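# Flip serving platter face down onto drying mat

## Task

Flip the serving platter, which starts face up, and leave it lying face down on the drying mat, not in contact with any fixed part of the rig (rails, edges, posts, braces, brackets, arm bases or mounts). After the platter begins tipping, moving it quickly ends the attempt, as does letting it rotate or drop quickly once it has gone beyond balancing on its edge.

## Robot and tools

Robot: two arms, left_arm and right_arm, mounted on opposite sides of a table. left_arm's base is on the +y side; the arm names do not correspond to left or right in the images. Each arm ends in a parallel gripper. Its fingers point along the gripper's +x axis and close along its y axis. The reported end_effector_position is the midpoint between the fingers, roughly 3 to 4 cm behind the tips. Only the final 1.5 cm of each finger's inner face is flat.

Frame: a single scene frame, in metres. The origin is at the table centre, +z points up, and the table surface is at z = +0.020. Orientations are quaternions given w first (qw, qx, qy, qz). Reported poses may be off by a few centimetres, more so at long reach.

Row format, used by every motion tool: 16 plain numbers. The first 8 are left_arm's x, y, z, qw, qx, qy, qz, opening; the last 8 are right_arm's, in the same order. All 16 are required even if only one arm moves. x, y, z and the quaternion are an absolute gripper pose in the scene frame, not an offset. Opening ranges from -1 to 1: +1 is fully open (0.080 m), and empty fingers meet near -0.78. To keep an arm still, repeat its last reported pose exactly, with the opening it should keep. To hold an orientation, resend the same quaternion every time rather than copying a drifted readout.

execute_actions: the argument is "actions", a list holding at most one item, plus optional "cameras".
- [] only reports the state, with pictures.
- {"rows": [...], "steps": n} runs 1 to 15 rows, one per 1/30 s control step, with n from 10 to 15 (default 15). The last row is repeated if n exceeds the number of rows. The call is refused if any target lies more than 0.6 m from that arm's last reported position along any of its gripper axes.
- {"steps": n} with no rows waits up to 300 steps, counted from the previous result.
The result is taken 10 steps before the action ends, and those steps run afterwards. Each step, the controller clips the commanded pose to within 70 mm and 16 degrees of the measured pose.

move: "target" is one row, or a list of up to 15 rows, that every arm follows on straight paths. The 0.6 m limit does not apply. "speed" is in m/s, from 0.002 to 0.5 with 0.25 as default; turning is capped at twice that value in rad/s. It can be one value or one per target. "blend" is a corner radius in metres for lists (default 0, which stops at each point). "blocking"=false returns about 0.5 s after the start while motion continues. The whole move lasts at least 0.5 s and at most 10 s. Paths do not avoid obstacles or the other arm. The gripper lags and can overshoot, more at speed. Avoid paths that pass near an arm's own base. Openings in the first target are sent at the start; openings in later targets are applied after all arms pause there. The "move:" line reports the outcome. done means within 8 mm and 2 degrees. off_target, held and blocked (the gripper stopped far from its goal, usually because of an obstacle) and fault are other outcomes. limits=paced means the pose was clipped; limits=held means steps were withheld.

wait: "seconds" from 0 to 10; a running move keeps going. stop: brakes the current move, which needs some distance to stop. zoom_image: "camera" (cam_high, cam_left_wrist, cam_right_wrist) and "region" [x0, y0, x1, y1] in pixels, up to 504x504, from the latest image. Images are 672x504. finished_scene: "scene" is the current scene number. It ends the scene irreversibly, and its result usually says whether the goal was met.

Gripping: grip_measured uses the same scale as opening. To grasp, command about 0.08 below the reading at first contact for full force; a smaller difference gives a lighter grip. Closing fully takes at least about 0.6 s. grip_effort_n is motor effort in newtons, negative when closing. It has an offset and does not reliably indicate a grasp.

Results also include joint positions, joint torques and external torque estimates; these are noisy and include friction. Joint velocities can read "within noise", in which case end-effector velocities are omitted. "Hand target" is the pose the controller is currently driving toward. A MOTOR HOT line warns of heating, caused by holding loads, stretched arms or pushing toward unreachable poses. At 95 °C the arm is held for 30 to 60 s or longer.

Cautions: the robot only starts after the first robot call, and from then on thinking time counts as robot time. If contact torque reaches a joint's limit (waist 17.2, shoulder and elbow 21.3, wrist joints about 5.2 to 5.6 N m), that arm stops for 10 s. Do not drop objects, release moving parts, slam or push hard, and keep the arms from striking each other. Anything that leaves the table fails the task. Once the platter begins tipping, move slowly and lower it gently onto its face. Check the actual gripper pose after each move, since friction can leave it short, tilted or displaced. Loose objects may occasionally be nudged.

Each tool is called after "Emit:" by a JSON object that holds its "name" and its "arguments", one argument or row to a line.

## Session

Emit:
{"name": "execute_actions", "arguments": {
  "actions": []
}}

Scene clock: 0.00 s of 3974.00 s.
left_arm: end_effector_position=(-0.2348, +0.1986, +0.3795) grip_measured=+1.000 grip_effort_n=n/a end_effector_quat_wxyz=(+0.487, +0.119, -0.281, -0.818) | right_arm: end_effector_position=(-0.2734, -0.2619, +0.3193) grip_measured=+1.000 grip_effort_n=n/a end_effector_quat_wxyz=(+0.429, -0.471, +0.136, +0.759)
Joint positions: left_arm=[-0.867 0.997 0.748 0.333 -0.325 0.643 0.08] | right_arm=[1.048 1.439 1.609 -1.274 0.375 0.265 0.08]
Joint velocities: within noise
Joint torques (N m): no reading
External joint torques (N m): no reading
Motor temperatures (°C): left_arm=[30 33 24 25 26 32] | right_arm=[29 26 25 29 31 28]
Heat: left arm: hottest shoulder 33 °C (+0.0 °C/min); right arm: hottest wrist yaw 31 °C (+0.0 °C/min).
Hand target: left_arm -0.2348, +0.1987, +0.3794; -0.487, -0.119, +0.281, +0.818 | right_arm -0.2734, -0.2619, +0.3188; +0.429, -0.471, +0.136, +0.758

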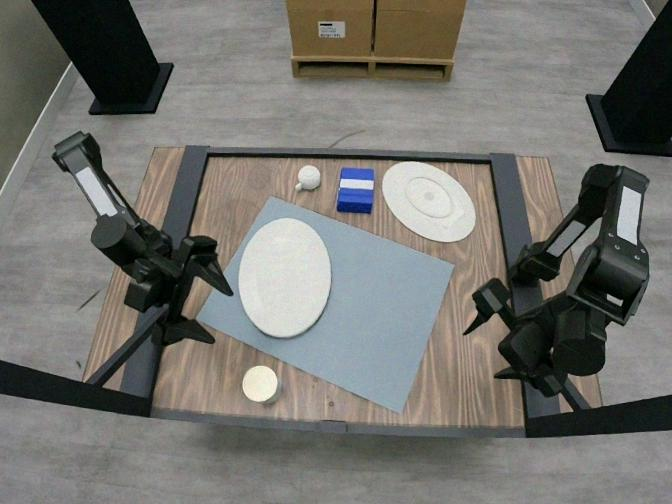

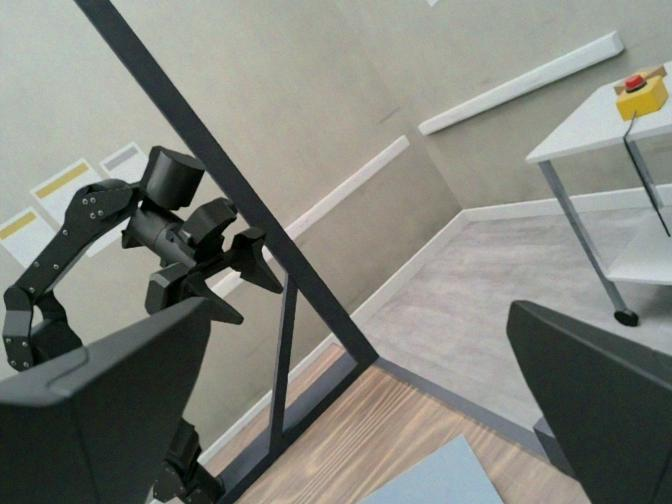

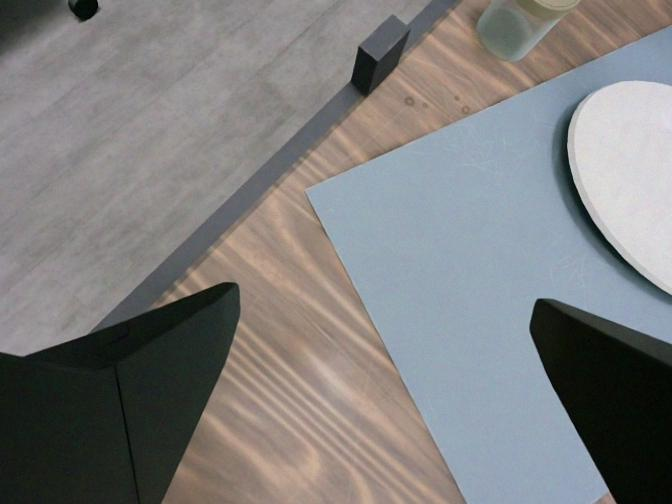

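Emit:
{"name": "zoom_image", "arguments": {
  "camera": "cam_high",
  "region": [180, 190, 350, 350]
}}

Emit:
{"name": "zoom_image", "arguments": {
  "camera": "cam_high",
  "region": [280, 140, 500, 270]
}}

Emit:
{"name": "zoom_image", "arguments": {
  "camera": "cam_right_wrist",
  "region": [470, 40, 672, 320]
}}

Scaled by 2.965 from the camera's 672x504 image, which has a finer 960x720 frame.

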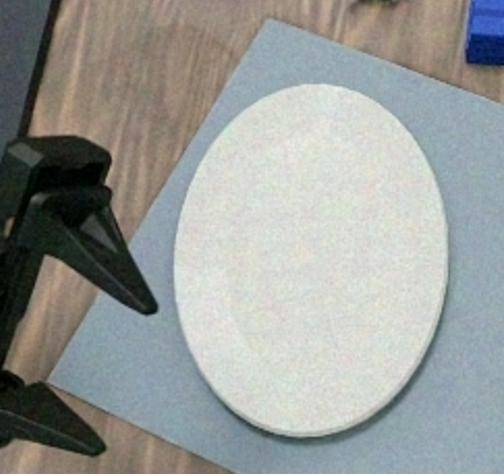

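Scaled by 2.291 from the camera's 672x504 image, which has a finer 960x720 frame.

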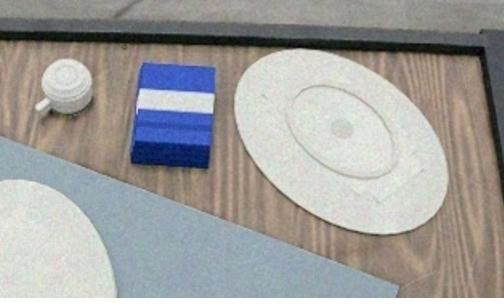

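Scaled by 1.800 from the camera's 672x504 image, which has a finer 960x720 frame.

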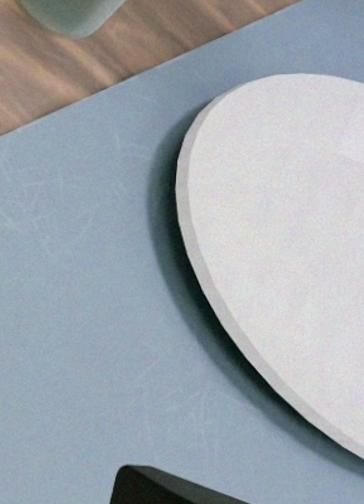

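Emit:
{"name": "move", "arguments": {
  "target": [-0.2348,0.1986,0.3795,0.487,0.119,-0.281,-0.818,1,0.0,-0.22,0.25,0.3535,-0.6125,-0.3535,0.6125,1]
}}

Scene clock: 7.10 s of 3974.00 s.
left_arm: end_effector_position=(-0.2348, +0.1986, +0.3795) grip_measured=+1.000 grip_effort_n=0.2 end_effector_quat_wxyz=(+0.487, +0.119, -0.281, -0.818) | right_arm: end_effector_position=(+0.0001, -0.2198, +0.2560) grip_measured=+1.000 grip_effort_n=-2.1 end_effector_quat_wxyz=(+0.358, -0.612, -0.356, +0.609)
Joint positions: left_arm=[-0.867 0.997 0.748 0.333 -0.325 0.643 0.08] | right_arm=[-0.268 0.651 0.656 -0.53 -0.214 -1.697 0.08]
Joint velocities: within noise
Joint torques (N m): left_arm=[-0.07 -2.89 8.37 1.68 -0.01 -0.03] | right_arm=[-0.44 -1.01 4.37 1.59 -0.24 -0.09]
External joint torques (N m): left_arm=[-0.05 0.04 1.23 0.01 -0.03 0] | right_arm=[-0.45 -0.29 -2.55 -0.01 -0.14 -0.14]
Motor temperatures (°C): left_arm=[30 33 26 27 26 32] | right_arm=[29 26 26 29 31 28]
Heat: left arm: hottest shoulder 33 °C (+0.0 °C/min); right arm: hottest wrist yaw 31 °C (+0.0 °C/min).
Hand target: left_arm -0.2348, +0.1986, +0.3796; -0.487, -0.119, +0.281, +0.818 | right_arm +0.0000, -0.2200, +0.2501; -0.354, +0.612, +0.353, -0.612
Off the commanded pose: left_arm 0.000 m, 0 deg | right_arm 0.006 m, 1 deg.
Kept back: nothing.
move: done

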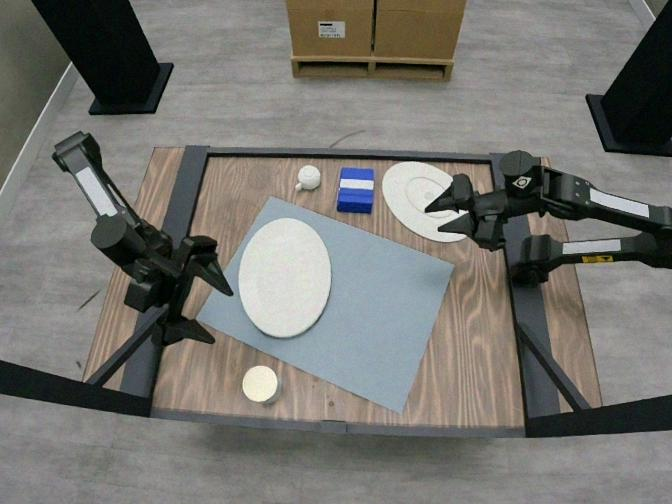

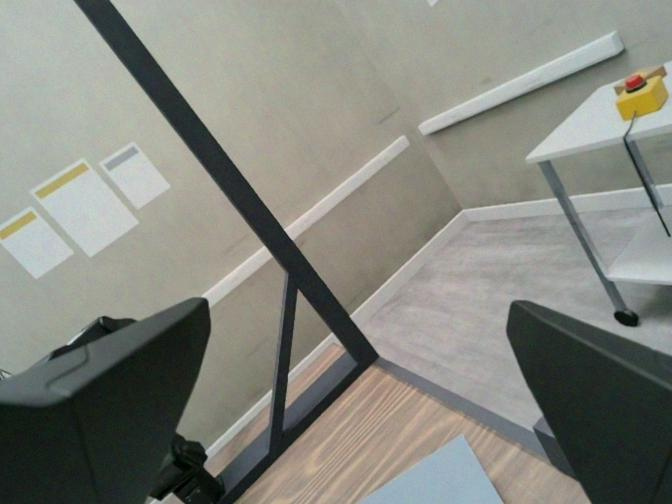

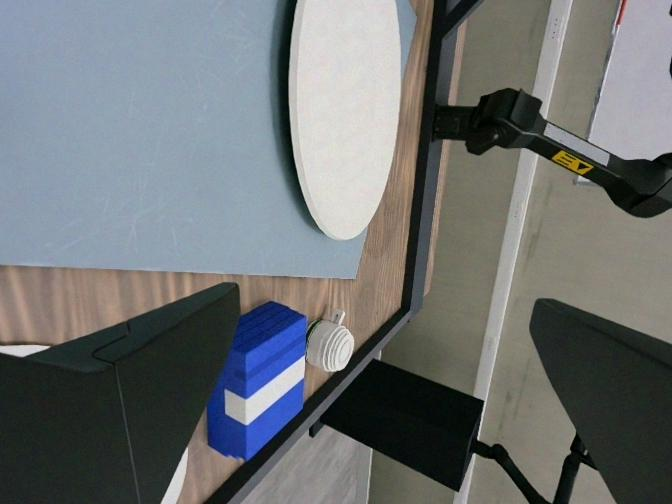

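Emit:
{"name": "move", "arguments": {
  "target": [-0.2348,0.1986,0.3795,0.487,0.119,-0.281,-0.818,1,-0.08,-0.14,0.13,0.406,-0.579,-0.406,0.579,1]
}}

Scene clock: 9.50 s of 3974.00 s.
left_arm: end_effector_position=(-0.2348, +0.1986, +0.3795) grip_measured=+1.000 grip_effort_n=-0.2 end_effector_quat_wxyz=(+0.487, +0.119, -0.281, -0.818) | right_arm: end_effector_position=(-0.0806, -0.1371, +0.1357) grip_measured=+1.000 grip_effort_n=-2.1 end_effector_quat_wxyz=(+0.410, -0.574, -0.409, +0.578)
Joint positions: left_arm=[-0.867 0.997 0.748 0.333 -0.325 0.643 0.08] | right_arm=[0.258 1.346 0.241 0.759 0.254 -1.475 0.08]
Joint velocities: within noise
Joint torques (N m): left_arm=[-0.07 -2.88 8.37 1.68 -0.01 -0.03] | right_arm=[0.1 -3.53 3.2 1.63 0.2 0.05]
External joint torques (N m): left_arm=[-0.03 0 1.25 0.01 -0.04 0] | right_arm=[0.1 0.06 -2.11 -0.08 0.16 0]
Motor temperatures (°C): left_arm=[30 33 27 28 26 32] | right_arm=[29 26 26 30 31 28]
Heat: left arm: hottest shoulder 33 °C (+0.0 °C/min); right arm: hottest wrist yaw 31 °C (+0.0 °C/min).
Hand target: left_arm -0.2348, +0.1986, +0.3796; -0.487, -0.119, +0.281, +0.818 | right_arm -0.0800, -0.1400, +0.1301; -0.406, +0.579, +0.406, -0.579
Off the commanded pose: left_arm 0.000 m, 0 deg | right_arm 0.006 m, 1 deg.
Kept back: nothing.
move: done

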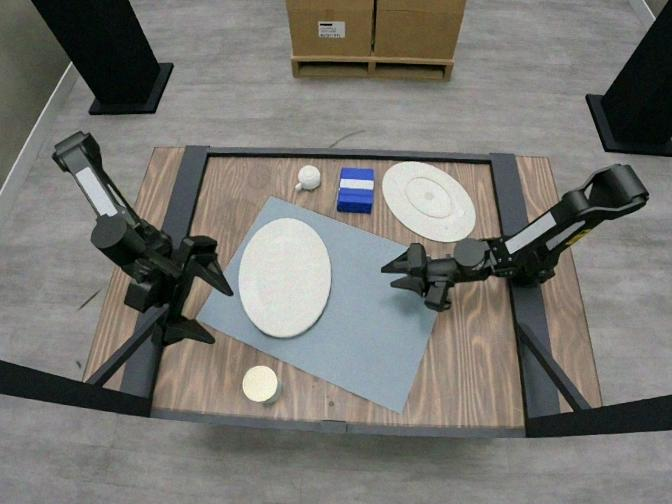

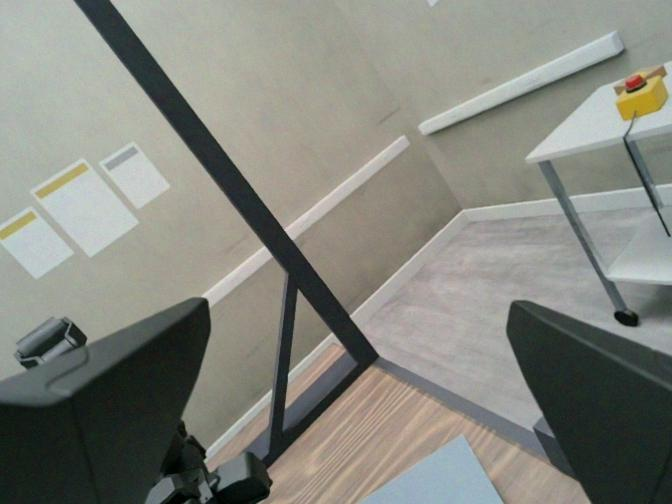

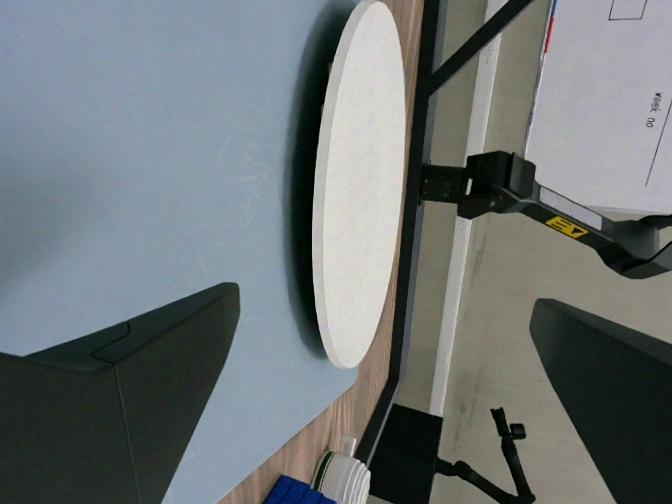

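Emit:
{"name": "move", "arguments": {
  "target": [-0.2348,0.1986,0.3795,0.487,0.119,-0.281,-0.818,1,-0.09,-0.05,0.062,0.406,-0.579,-0.406,0.579,-0.05],
  "speed": 0.15
}}

Emit:
{"name": "zoom_image", "arguments": {
  "camera": "cam_right_wrist",
  "region": [100, 20, 600, 500]
}}

Emit:
{"name": "zoom_image", "arguments": {
  "camera": "cam_high",
  "region": [210, 190, 470, 350]
}}

Scene clock: 12.60 s of 3974.00 s.
left_arm: end_effector_position=(-0.2348, +0.1986, +0.3795) grip_measured=+1.000 grip_effort_n=-0.2 end_effector_quat_wxyz=(+0.487, +0.119, -0.281, -0.818) | right_arm: end_effector_position=(-0.1032, -0.0516, +0.0980) grip_measured=-0.047 grip_effort_n=-17.9 end_effector_quat_wxyz=(+0.428, -0.545, -0.437, +0.573)
Joint positions: left_arm=[-0.867 0.997 0.748 0.333 -0.325 0.643 0.08] | right_arm=[0.238 1.944 0.5 1.185 0.206 -1.493 0.033]
Joint velocities: within noise
Joint torques (N m): left_arm=[-0.05 -2.87 8.37 1.68 -0.01 -0.03] | right_arm=[-2.5 1.78 3.74 -0.19 0.22 0.08]
External joint torques (N m): left_arm=[-0.05 0.05 1.22 0.01 -0.02 0] | right_arm=[-2.5 8.35 0.01 -1.9 0.21 0.02]
Motor temperatures (°C): left_arm=[30 33 28 28 26 32] | right_arm=[29 26 27 30 31 28]
Heat: left arm: hottest shoulder 33 °C (+0.0 °C/min); right arm: hottest wrist yaw 31 °C (+0.0 °C/min).
Hand target: left_arm -0.2348, +0.1986, +0.3796; -0.487, -0.119, +0.281, +0.818 | right_arm -0.0899, -0.0538, +0.0637; -0.406, +0.579, +0.406, -0.579
Off the commanded pose: left_arm 0.000 m, 0 deg | right_arm 0.038 m, 6 deg.
Kept back: nothing.
move: off_target (right_arm)

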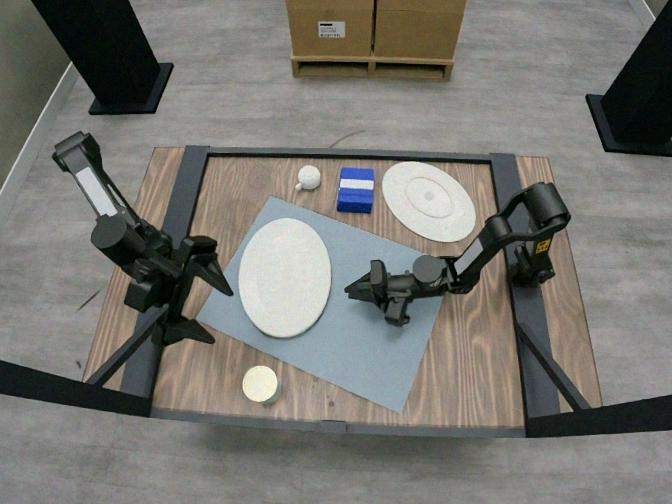

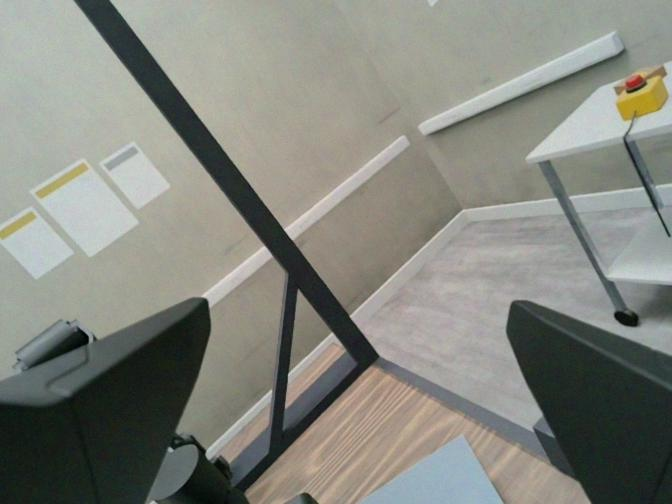

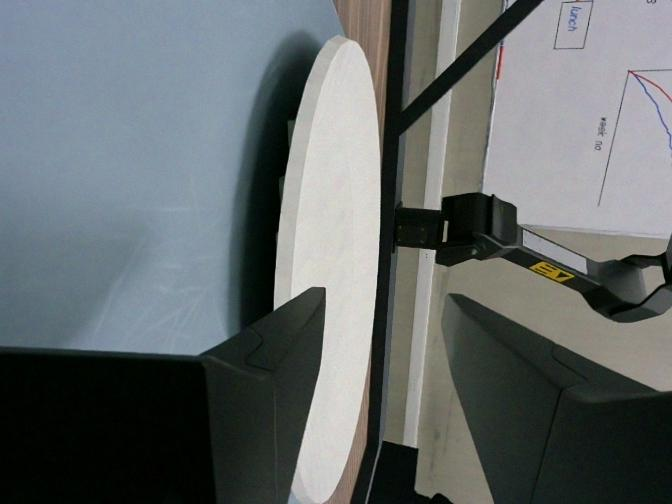

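Scaled by 1.008 from the camera's 672x504 image, which has a finer 960x720 frame.

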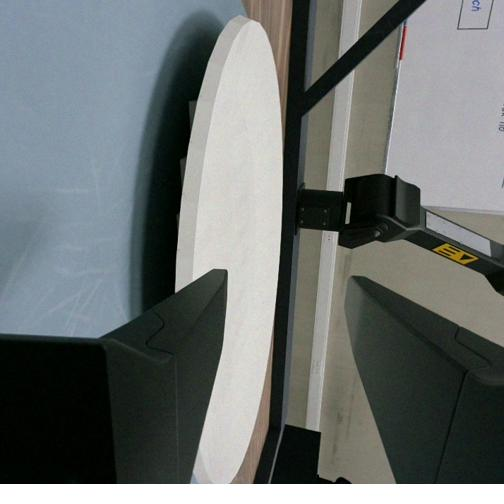

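Scaled by 1.938 from the camera's 672x504 image, which has a finer 960x720 frame.

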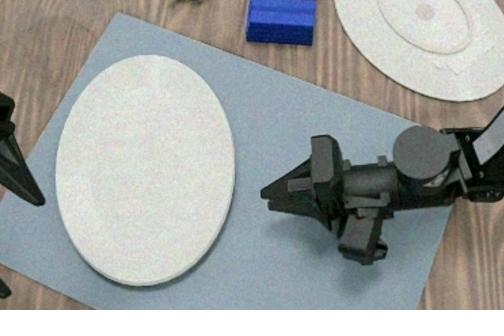

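Emit:
{"name": "move", "arguments": {
  "target": [
    [-0.2348,0.1986,0.3795,0.487,0.119,-0.281,-0.818,1,-0.09,-0.07,0.13,0.299,-0.641,-0.299,0.641,-0.05],
    [-0.2348,0.1986,0.3795,0.487,0.119,-0.281,-0.818,1,-0.09,-0.05,0.07,0.299,-0.641,-0.299,0.641,-0.05]
  ],
  "speed": 0.1
}}

Emit:
{"name": "zoom_image", "arguments": {
  "camera": "cam_high",
  "region": [250, 190, 470, 350]
}}

Scene clock: 17.43 s of 3974.00 s.
left_arm: end_effector_position=(-0.2348, +0.1986, +0.3795) grip_measured=+1.000 grip_effort_n=-0.2 end_effector_quat_wxyz=(+0.487, +0.119, -0.281, -0.818) | right_arm: end_effector_position=(-0.0911, -0.0472, +0.0772) grip_measured=-0.047 grip_effort_n=-17.9 end_effector_quat_wxyz=(+0.306, -0.638, -0.303, +0.639)
Joint positions: left_arm=[-0.867 0.997 0.748 0.333 -0.325 0.643 0.08] | right_arm=[0.191 1.797 0.735 0.371 0.161 -1.435 0.033]
Joint velocities: within noise
Joint torques (N m): left_arm=[-0.06 -2.88 8.37 1.68 -0.01 -0.03] | right_arm=[-0.28 -7.16 3.46 1.39 -0.14 -0.08]
External joint torques (N m): left_arm=[-0.07 0.08 1.2 0 -0.03 0] | right_arm=[-0.33 -0.11 -1.85 -0.13 -0.17 -0.12]
Motor temperatures (°C): left_arm=[30 33 29 29 26 32] | right_arm=[29 27 27 30 31 28]
Heat: left arm: hottest shoulder 33 °C (+0.0 °C/min); right arm: hottest wrist yaw 31 °C (+0.0 °C/min).
Hand target: left_arm -0.2348, +0.1986, +0.3796; -0.487, -0.119, +0.281, +0.818 | right_arm -0.0899, -0.0502, +0.0700; -0.299, +0.641, +0.299, -0.641
Off the commanded pose: left_arm 0.000 m, 0 deg | right_arm 0.008 m, 1 deg.
Kept back: nothing.
move: done

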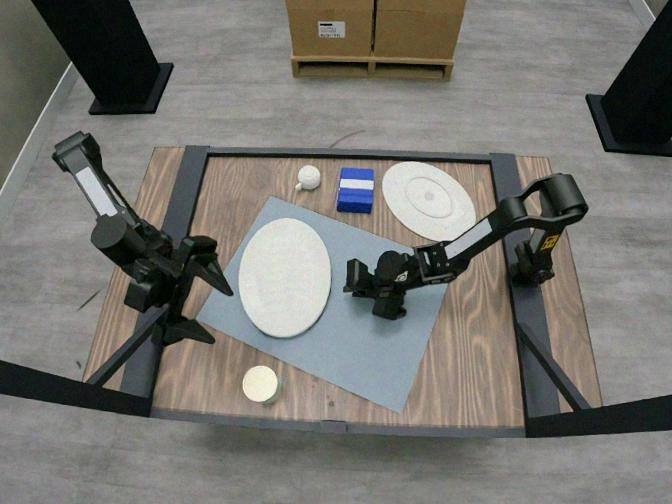

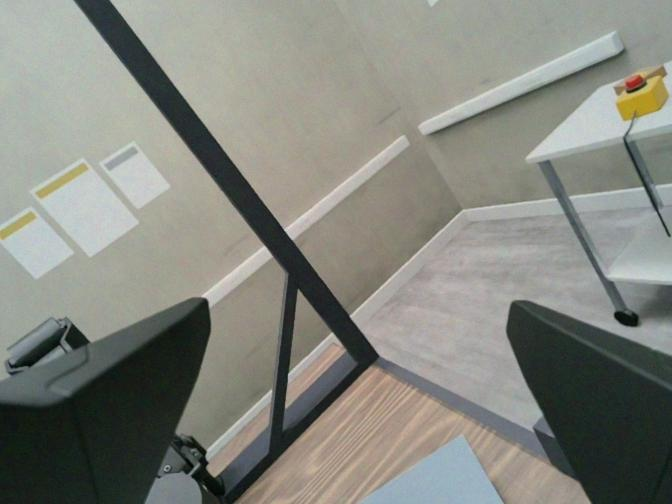

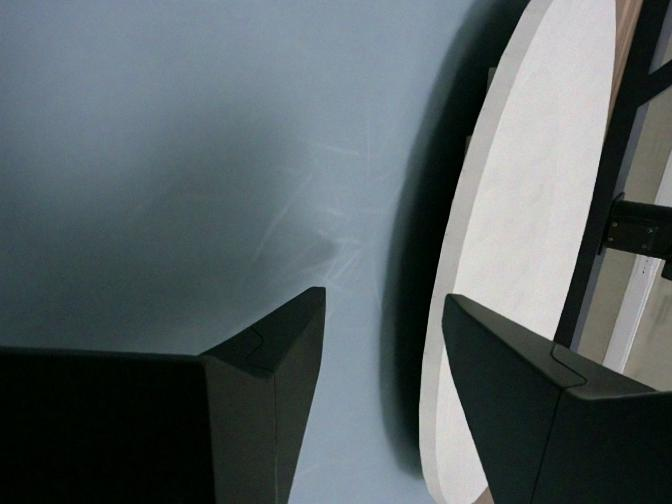

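Scaled by 2.291 from the camera's 672x504 image, which has a finer 960x720 frame.

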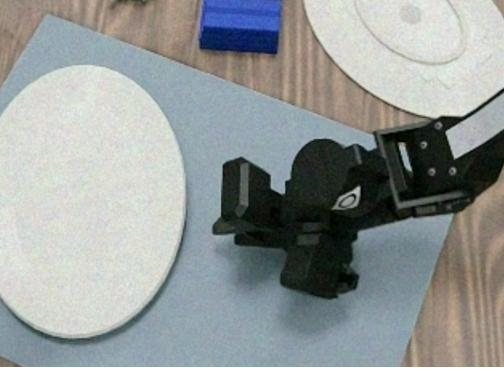

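Emit:
{"name": "move", "arguments": {
  "target": [-0.2348,0.1986,0.3795,0.487,0.119,-0.281,-0.818,1,-0.09,-0.02,0.053,0.299,-0.641,-0.299,0.641,-0.05],
  "speed": 0.06
}}

Emit:
{"name": "zoom_image", "arguments": {
  "camera": "cam_high",
  "region": [250, 190, 470, 350]
}}

Scene clock: 18.60 s of 3974.00 s.
left_arm: end_effector_position=(-0.2348, +0.1986, +0.3795) grip_measured=+1.000 grip_effort_n=-0.2 end_effector_quat_wxyz=(+0.487, +0.119, -0.281, -0.818) | right_arm: end_effector_position=(-0.0914, -0.0420, +0.0644) grip_measured=-0.047 grip_effort_n=-17.9 end_effector_quat_wxyz=(+0.289, -0.644, -0.296, +0.644)
Joint positions: left_arm=[-0.867 0.997 0.748 0.333 -0.325 0.643 0.08] | right_arm=[0.184 1.85 0.77 0.353 0.147 -1.448 0.033]
Joint velocities: within noise
Joint torques (N m): left_arm=[-0.08 -2.88 8.37 1.68 -0.01 -0.03] | right_arm=[-1.35 2.31 9.9 4.91 -0.11 -0.04]
External joint torques (N m): left_arm=[-0.07 0.11 1.18 -0.01 -0.02 0] | right_arm=[-1.31 9.68 4.65 3.42 -0.14 -0.08]
Motor temperatures (°C): left_arm=[30 33 29 29 26 32] | right_arm=[29 27 27 31 31 28]
Heat: left arm: hottest shoulder 33 °C (+0.0 °C/min); right arm: hottest wrist pitch 31 °C (+6.5 °C/min).
Hand target: left_arm -0.2348, +0.1986, +0.3796; -0.487, -0.119, +0.281, +0.818 | right_arm -0.0894, -0.0231, +0.0536; -0.298, +0.641, +0.299, -0.641
Off the commanded pose: left_arm 0.000 m, 0 deg | right_arm 0.025 m, 1 deg.
Kept back: nothing.
move: off_target (right_arm)

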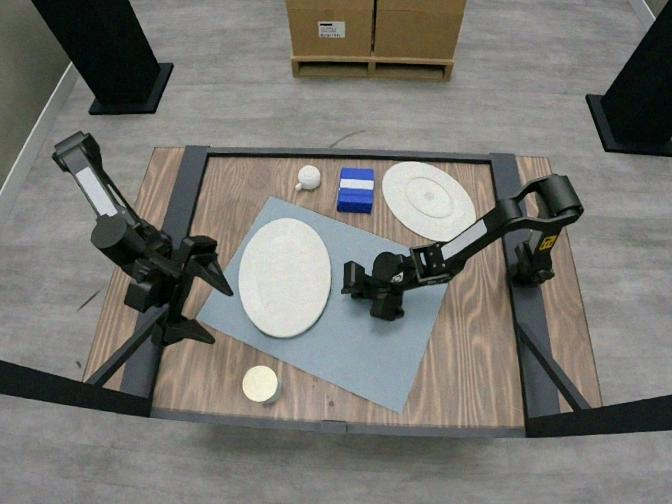

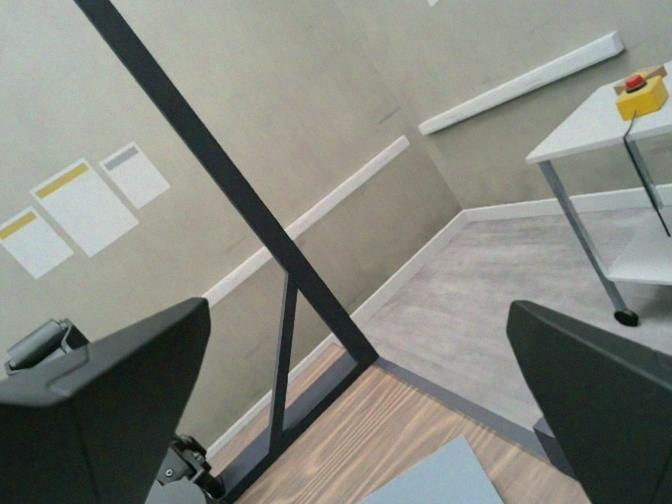

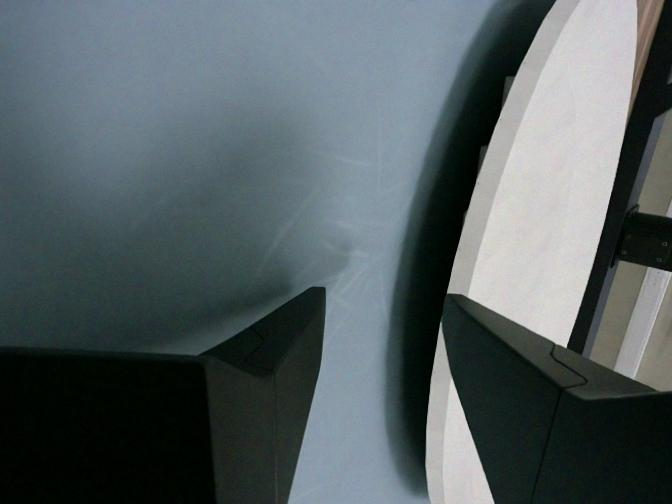

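Scaled by 2.291 from the camera's 672x504 image, which has a finer 960x720 frame.

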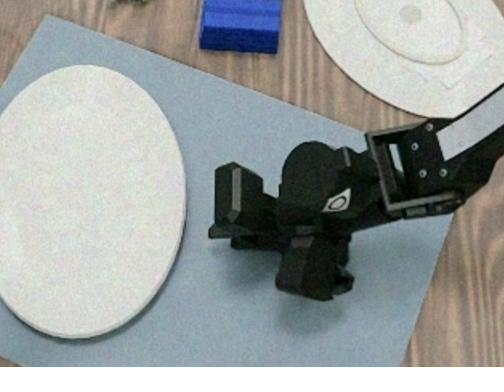

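Emit:
{"name": "move", "arguments": {
  "target": [
    [-0.2348,0.1986,0.3795,0.487,0.119,-0.281,-0.818,1,-0.09,-0.06,0.10,0.242,-0.664,-0.242,0.664,0.22],
    [-0.2348,0.1986,0.3795,0.487,0.119,-0.281,-0.818,1,-0.09,-0.02,0.068,0.242,-0.664,-0.242,0.664,0.22],
    [-0.2348,0.1986,0.3795,0.487,0.119,-0.281,-0.818,1,-0.09,0.01,0.068,0.242,-0.664,-0.242,0.664,0.22]
  ],
  "speed": 0.06
}}

Emit:
{"name": "zoom_image", "arguments": {
  "camera": "cam_high",
  "region": [250, 190, 470, 350]
}}

Scene clock: 23.33 s of 3974.00 s.
left_arm: end_effector_position=(-0.2348, +0.1986, +0.3795) grip_measured=+1.000 grip_effort_n=-0.2 end_effector_quat_wxyz=(+0.487, +0.119, -0.281, -0.818) | right_arm: end_effector_position=(-0.0909, +0.0082, +0.0730) grip_measured=+0.216 grip_effort_n=15.6 end_effector_quat_wxyz=(+0.247, -0.663, -0.245, +0.663)
Joint positions: left_arm=[-0.867 0.997 0.748 0.333 -0.325 0.643 0.08] | right_arm=[0.15 1.985 1.13 -0.013 0.108 -1.443 0.045]
Joint velocities: within noise
Joint torques (N m): left_arm=[-0.07 -2.88 8.37 1.68 -0.01 -0.03] | right_arm=[-0.53 -8.75 5.92 0.93 -0.15 -0.09]
External joint torques (N m): left_arm=[-0.07 0 1.3 0.02 -0.02 0] | right_arm=[-0.55 0.03 0.26 -0.34 -0.17 -0.12]
Motor temperatures (°C): left_arm=[30 33 30 30 26 32] | right_arm=[29 28 28 36 31 28]
Heat: left arm: hottest shoulder 33 °C (+0.0 °C/min); right arm: hottest wrist pitch 36 °C (+18.0 °C/min). Heating fast: the right arm's wrist pitch motor: a push or a pull is the cause, and it goes on while you think. Ease it with your next call, before anything else.
Hand target: left_arm -0.2348, +0.1986, +0.3796; -0.487, -0.119, +0.281, +0.818 | right_arm -0.0899, +0.0098, +0.0680; -0.242, +0.664, +0.242, -0.664
Off the commanded pose: left_arm 0.000 m, 0 deg | right_arm 0.005 m, 1 deg.
Kept back: nothing.
move: done

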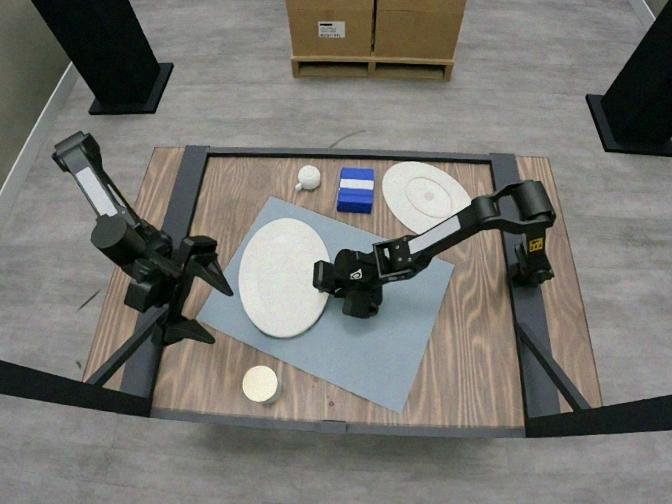

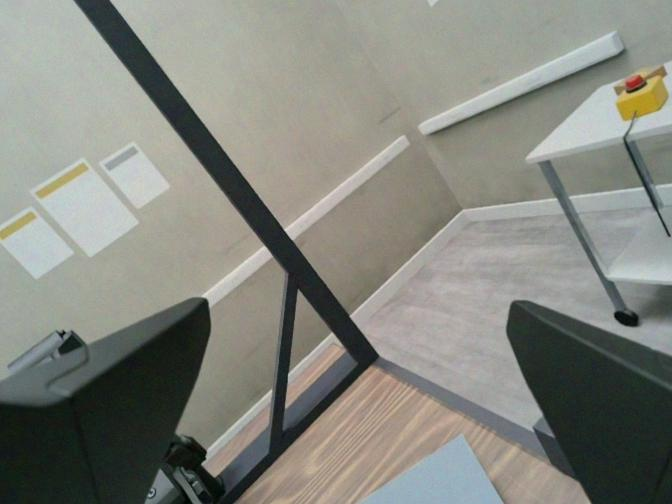

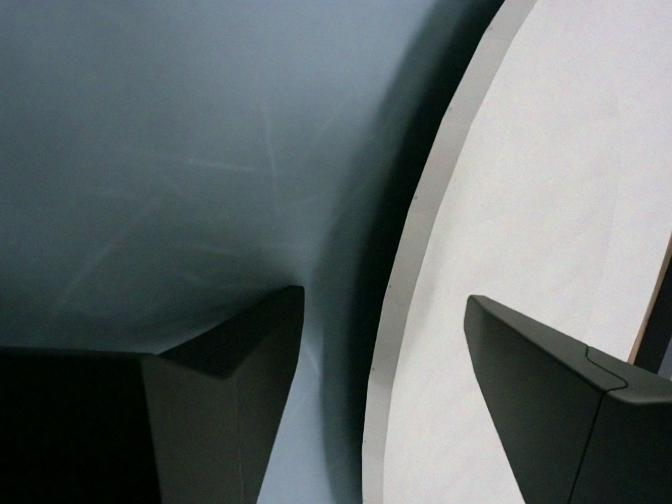

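Scaled by 2.291 from the camera's 672x504 image, which has a finer 960x720 frame.

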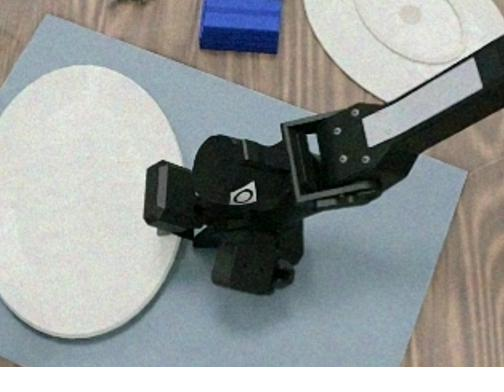

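Emit:
{"name": "move", "arguments": {
  "target": [-0.2348,0.1986,0.3795,0.487,0.119,-0.281,-0.818,1,-0.055,0.004,0.068,0.242,-0.664,-0.242,0.664,0.22],
  "speed": 0.06
}}

Scene clock: 25.53 s of 3974.00 s.
left_arm: end_effector_position=(-0.2348, +0.1986, +0.3795) grip_measured=+1.000 grip_effort_n=-0.2 end_effector_quat_wxyz=(+0.487, +0.119, -0.281, -0.818) | right_arm: end_effector_position=(-0.0592, +0.0090, +0.0721) grip_measured=+0.216 grip_effort_n=15.6 end_effector_quat_wxyz=(+0.246, -0.661, -0.248, +0.665)
Joint positions: left_arm=[-0.867 0.997 0.748 0.333 -0.325 0.643 0.08] | right_arm=[0.063 1.976 1.109 0.008 0.045 -1.512 0.045]
Joint velocities: within noise
Joint torques (N m): left_arm=[-0.06 -2.89 8.36 1.68 -0.01 -0.03] | right_arm=[-0.72 -11.36 3.1 1.07 0.03 -0.1]
External joint torques (N m): left_arm=[-0.04 0.05 1.22 0.01 -0.03 0] | right_arm=[-0.7 -2.47 -2.74 -0.28 0.05 -0.13]
Motor temperatures (°C): left_arm=[30 33 31 30 26 32] | right_arm=[29 28 28 35 31 28]
Heat: left arm: hottest shoulder 33 °C (+0.0 °C/min); right arm: hottest wrist pitch 35 °C (+14.1 °C/min).
Hand target: left_arm -0.2348, +0.1986, +0.3796; -0.487, -0.119, +0.281, +0.818 | right_arm -0.0550, +0.0040, +0.0680; -0.242, +0.664, +0.242, -0.664
Off the commanded pose: left_arm 0.000 m, 0 deg | right_arm 0.008 m, 1 deg.
Kept back: nothing.
move: done

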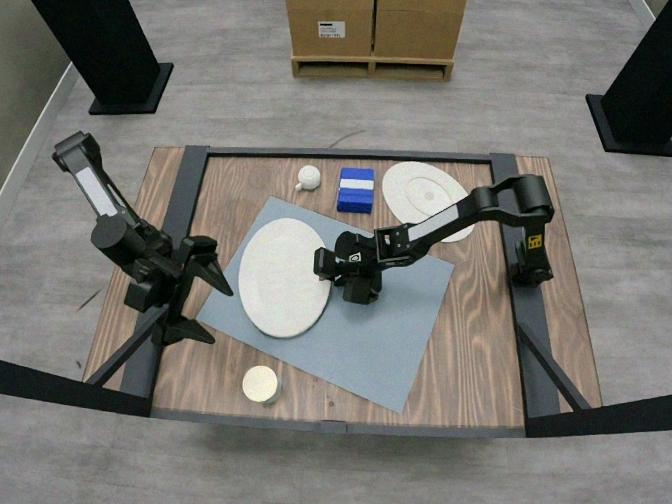

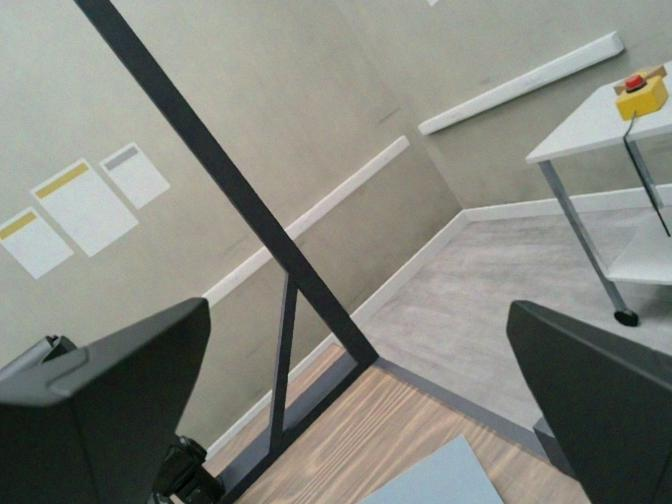

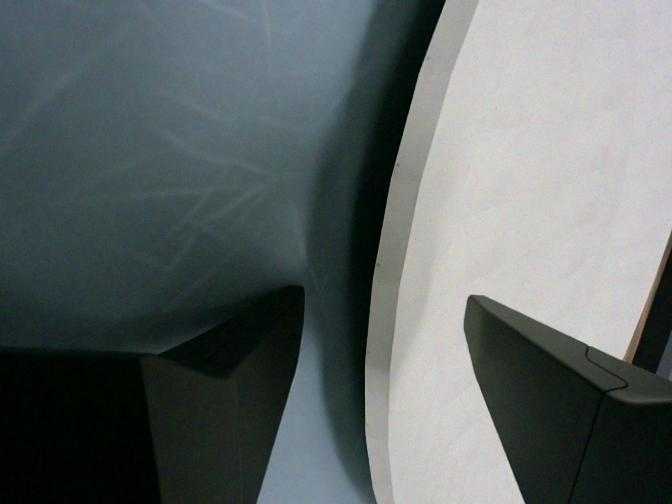

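Emit:
{"name": "move", "arguments": {
  "target": [-0.2348,0.1986,0.3795,0.487,0.119,-0.281,-0.818,1,-0.053,0.023,0.064,0.242,-0.664,-0.242,0.664,0.22],
  "speed": 0.05
}}

Emit:
{"name": "zoom_image", "arguments": {
  "camera": "cam_high",
  "region": [230, 200, 430, 350]
}}

Scene clock: 26.73 s of 3974.00 s.
left_arm: end_effector_position=(-0.2348, +0.1986, +0.3795) grip_measured=+1.000 grip_effort_n=-0.2 end_effector_quat_wxyz=(+0.487, +0.119, -0.281, -0.818) | right_arm: end_effector_position=(-0.0562, +0.0210, +0.0723) grip_measured=+0.216 grip_effort_n=15.6 end_effector_quat_wxyz=(+0.246, -0.661, -0.248, +0.664)
Joint positions: left_arm=[-0.867 0.997 0.748 0.333 -0.325 0.643 0.08] | right_arm=[0.053 2.012 1.164 -0.01 0.041 -1.519 0.045]
Joint velocities: within noise
Joint torques (N m): left_arm=[-0.07 -2.87 8.36 1.67 -0.01 -0.03] | right_arm=[-0.67 -8.09 5.99 1.1 -0.03 -0.11]
External joint torques (N m): left_arm=[-0.05 0.01 1.24 0.01 -0.03 0] | right_arm=[-0.74 1.07 0.15 -0.22 0 -0.15]
Motor temperatures (°C): left_arm=[30 33 31 30 26 32] | right_arm=[29 29 29 35 31 28]
Heat: left arm: hottest shoulder 33 °C (+0.0 °C/min); right arm: hottest wrist pitch 35 °C (+13.5 °C/min).
Hand target: left_arm -0.2348, +0.1986, +0.3796; -0.487, -0.119, +0.281, +0.818 | right_arm -0.0529, +0.0227, +0.0641; -0.242, +0.664, +0.242, -0.664
Off the commanded pose: left_arm 0.000 m, 0 deg | right_arm 0.009 m, 1 deg.
Kept back: nothing.
move: off_target (right_arm)

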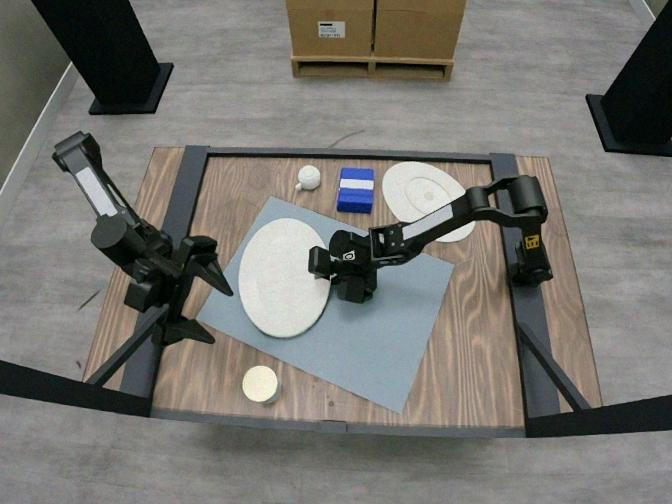

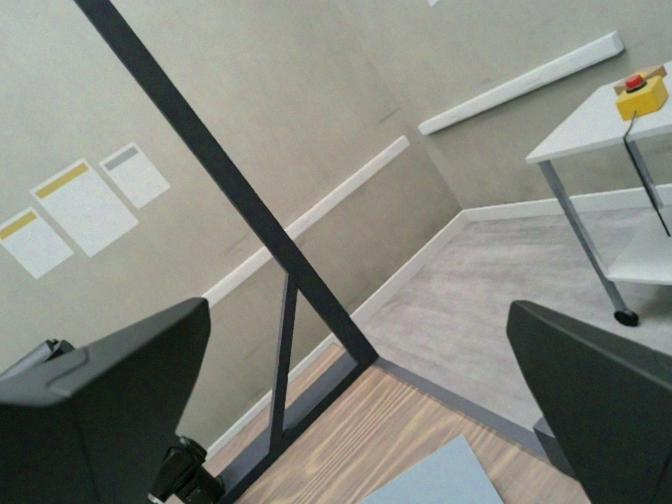

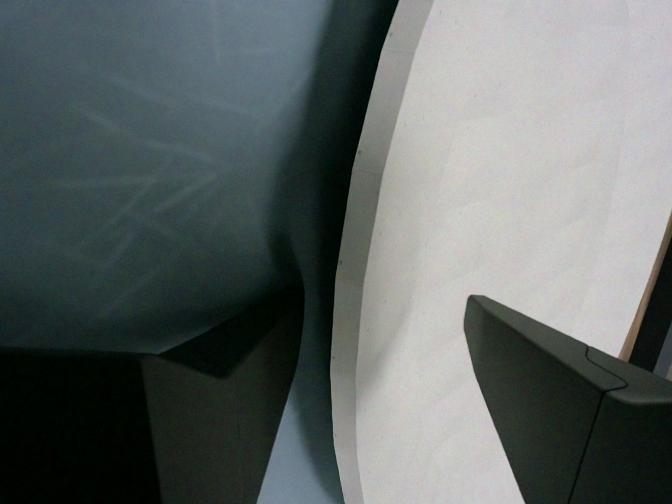

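Scaled by 2.520 from the camera's 672x504 image, which has a finer 960x720 frame.

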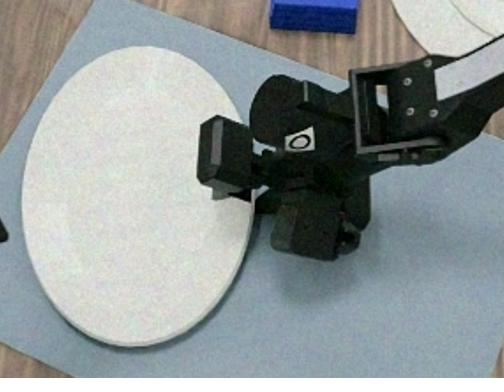

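Emit:
{"name": "move", "arguments": {
  "target": [-0.2348,0.1986,0.3795,0.487,0.119,-0.281,-0.818,1,-0.053,0.033,0.125,0.242,-0.664,-0.242,0.664,0.22],
  "speed": 0.03
}}

Emit:
{"name": "zoom_image", "arguments": {
  "camera": "cam_high",
  "region": [210, 190, 410, 350]
}}

Scene clock: 31.47 s of 3974.00 s.
left_arm: end_effector_position=(-0.2348, +0.1986, +0.3795) grip_measured=+1.000 grip_effort_n=-0.2 end_effector_quat_wxyz=(+0.487, +0.119, -0.281, -0.818) | right_arm: end_effector_position=(-0.0540, +0.0310, +0.1204) grip_measured=+0.217 grip_effort_n=12.3 end_effector_quat_wxyz=(+0.239, -0.666, -0.238, +0.665)
Joint positions: left_arm=[-0.867 0.997 0.748 0.333 -0.325 0.643 0.08] | right_arm=[0.048 1.964 1.327 -0.246 0.041 -1.521 0.045]
Joint velocities: within noise
Joint torques (N m): left_arm=[-0.06 -2.87 8.37 1.68 -0.01 -0.03] | right_arm=[-0.56 -11.86 6.38 0.99 -0.08 -0.12]
External joint torques (N m): left_arm=[-0.06 -0.01 1.29 0.02 -0.03 0] | right_arm=[-0.54 -2.48 0.01 -0.32 -0.07 -0.15]
Motor temperatures (°C): left_arm=[30 33 32 31 26 32] | right_arm=[29 30 29 34 31 28]
Heat: left arm: hottest shoulder 33 °C (+0.0 °C/min); right arm: hottest wrist pitch 34 °C (+9.5 °C/min).
Hand target: left_arm -0.2348, +0.1986, +0.3796; -0.487, -0.119, +0.281, +0.818 | right_arm -0.0530, +0.0330, +0.1250; -0.242, +0.664, +0.242, -0.664
Off the commanded pose: left_arm 0.000 m, 0 deg | right_arm 0.005 m, 1 deg.
Kept back: nothing.
move: done

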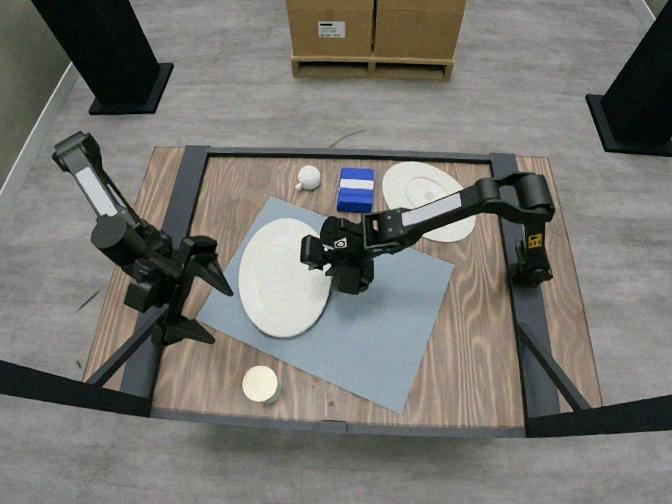

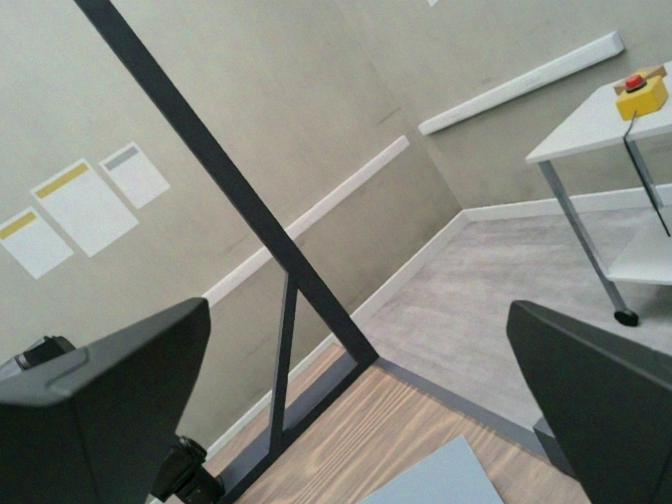

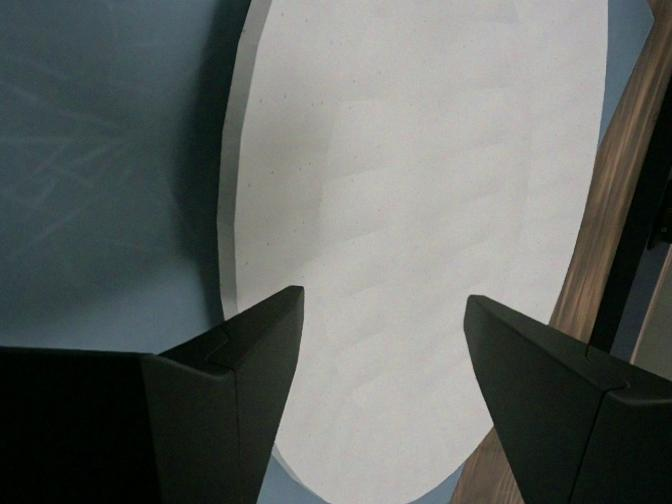

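Scaled by 2.520 from the camera's 672x504 image, which has a finer 960x720 frame.

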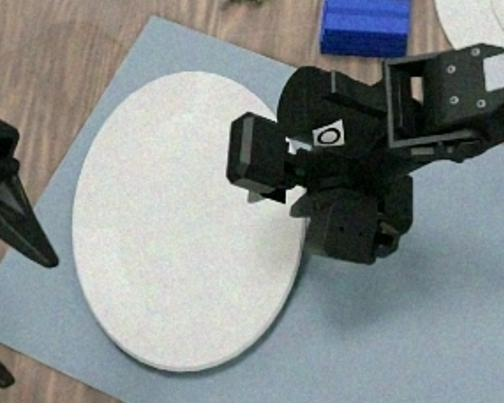

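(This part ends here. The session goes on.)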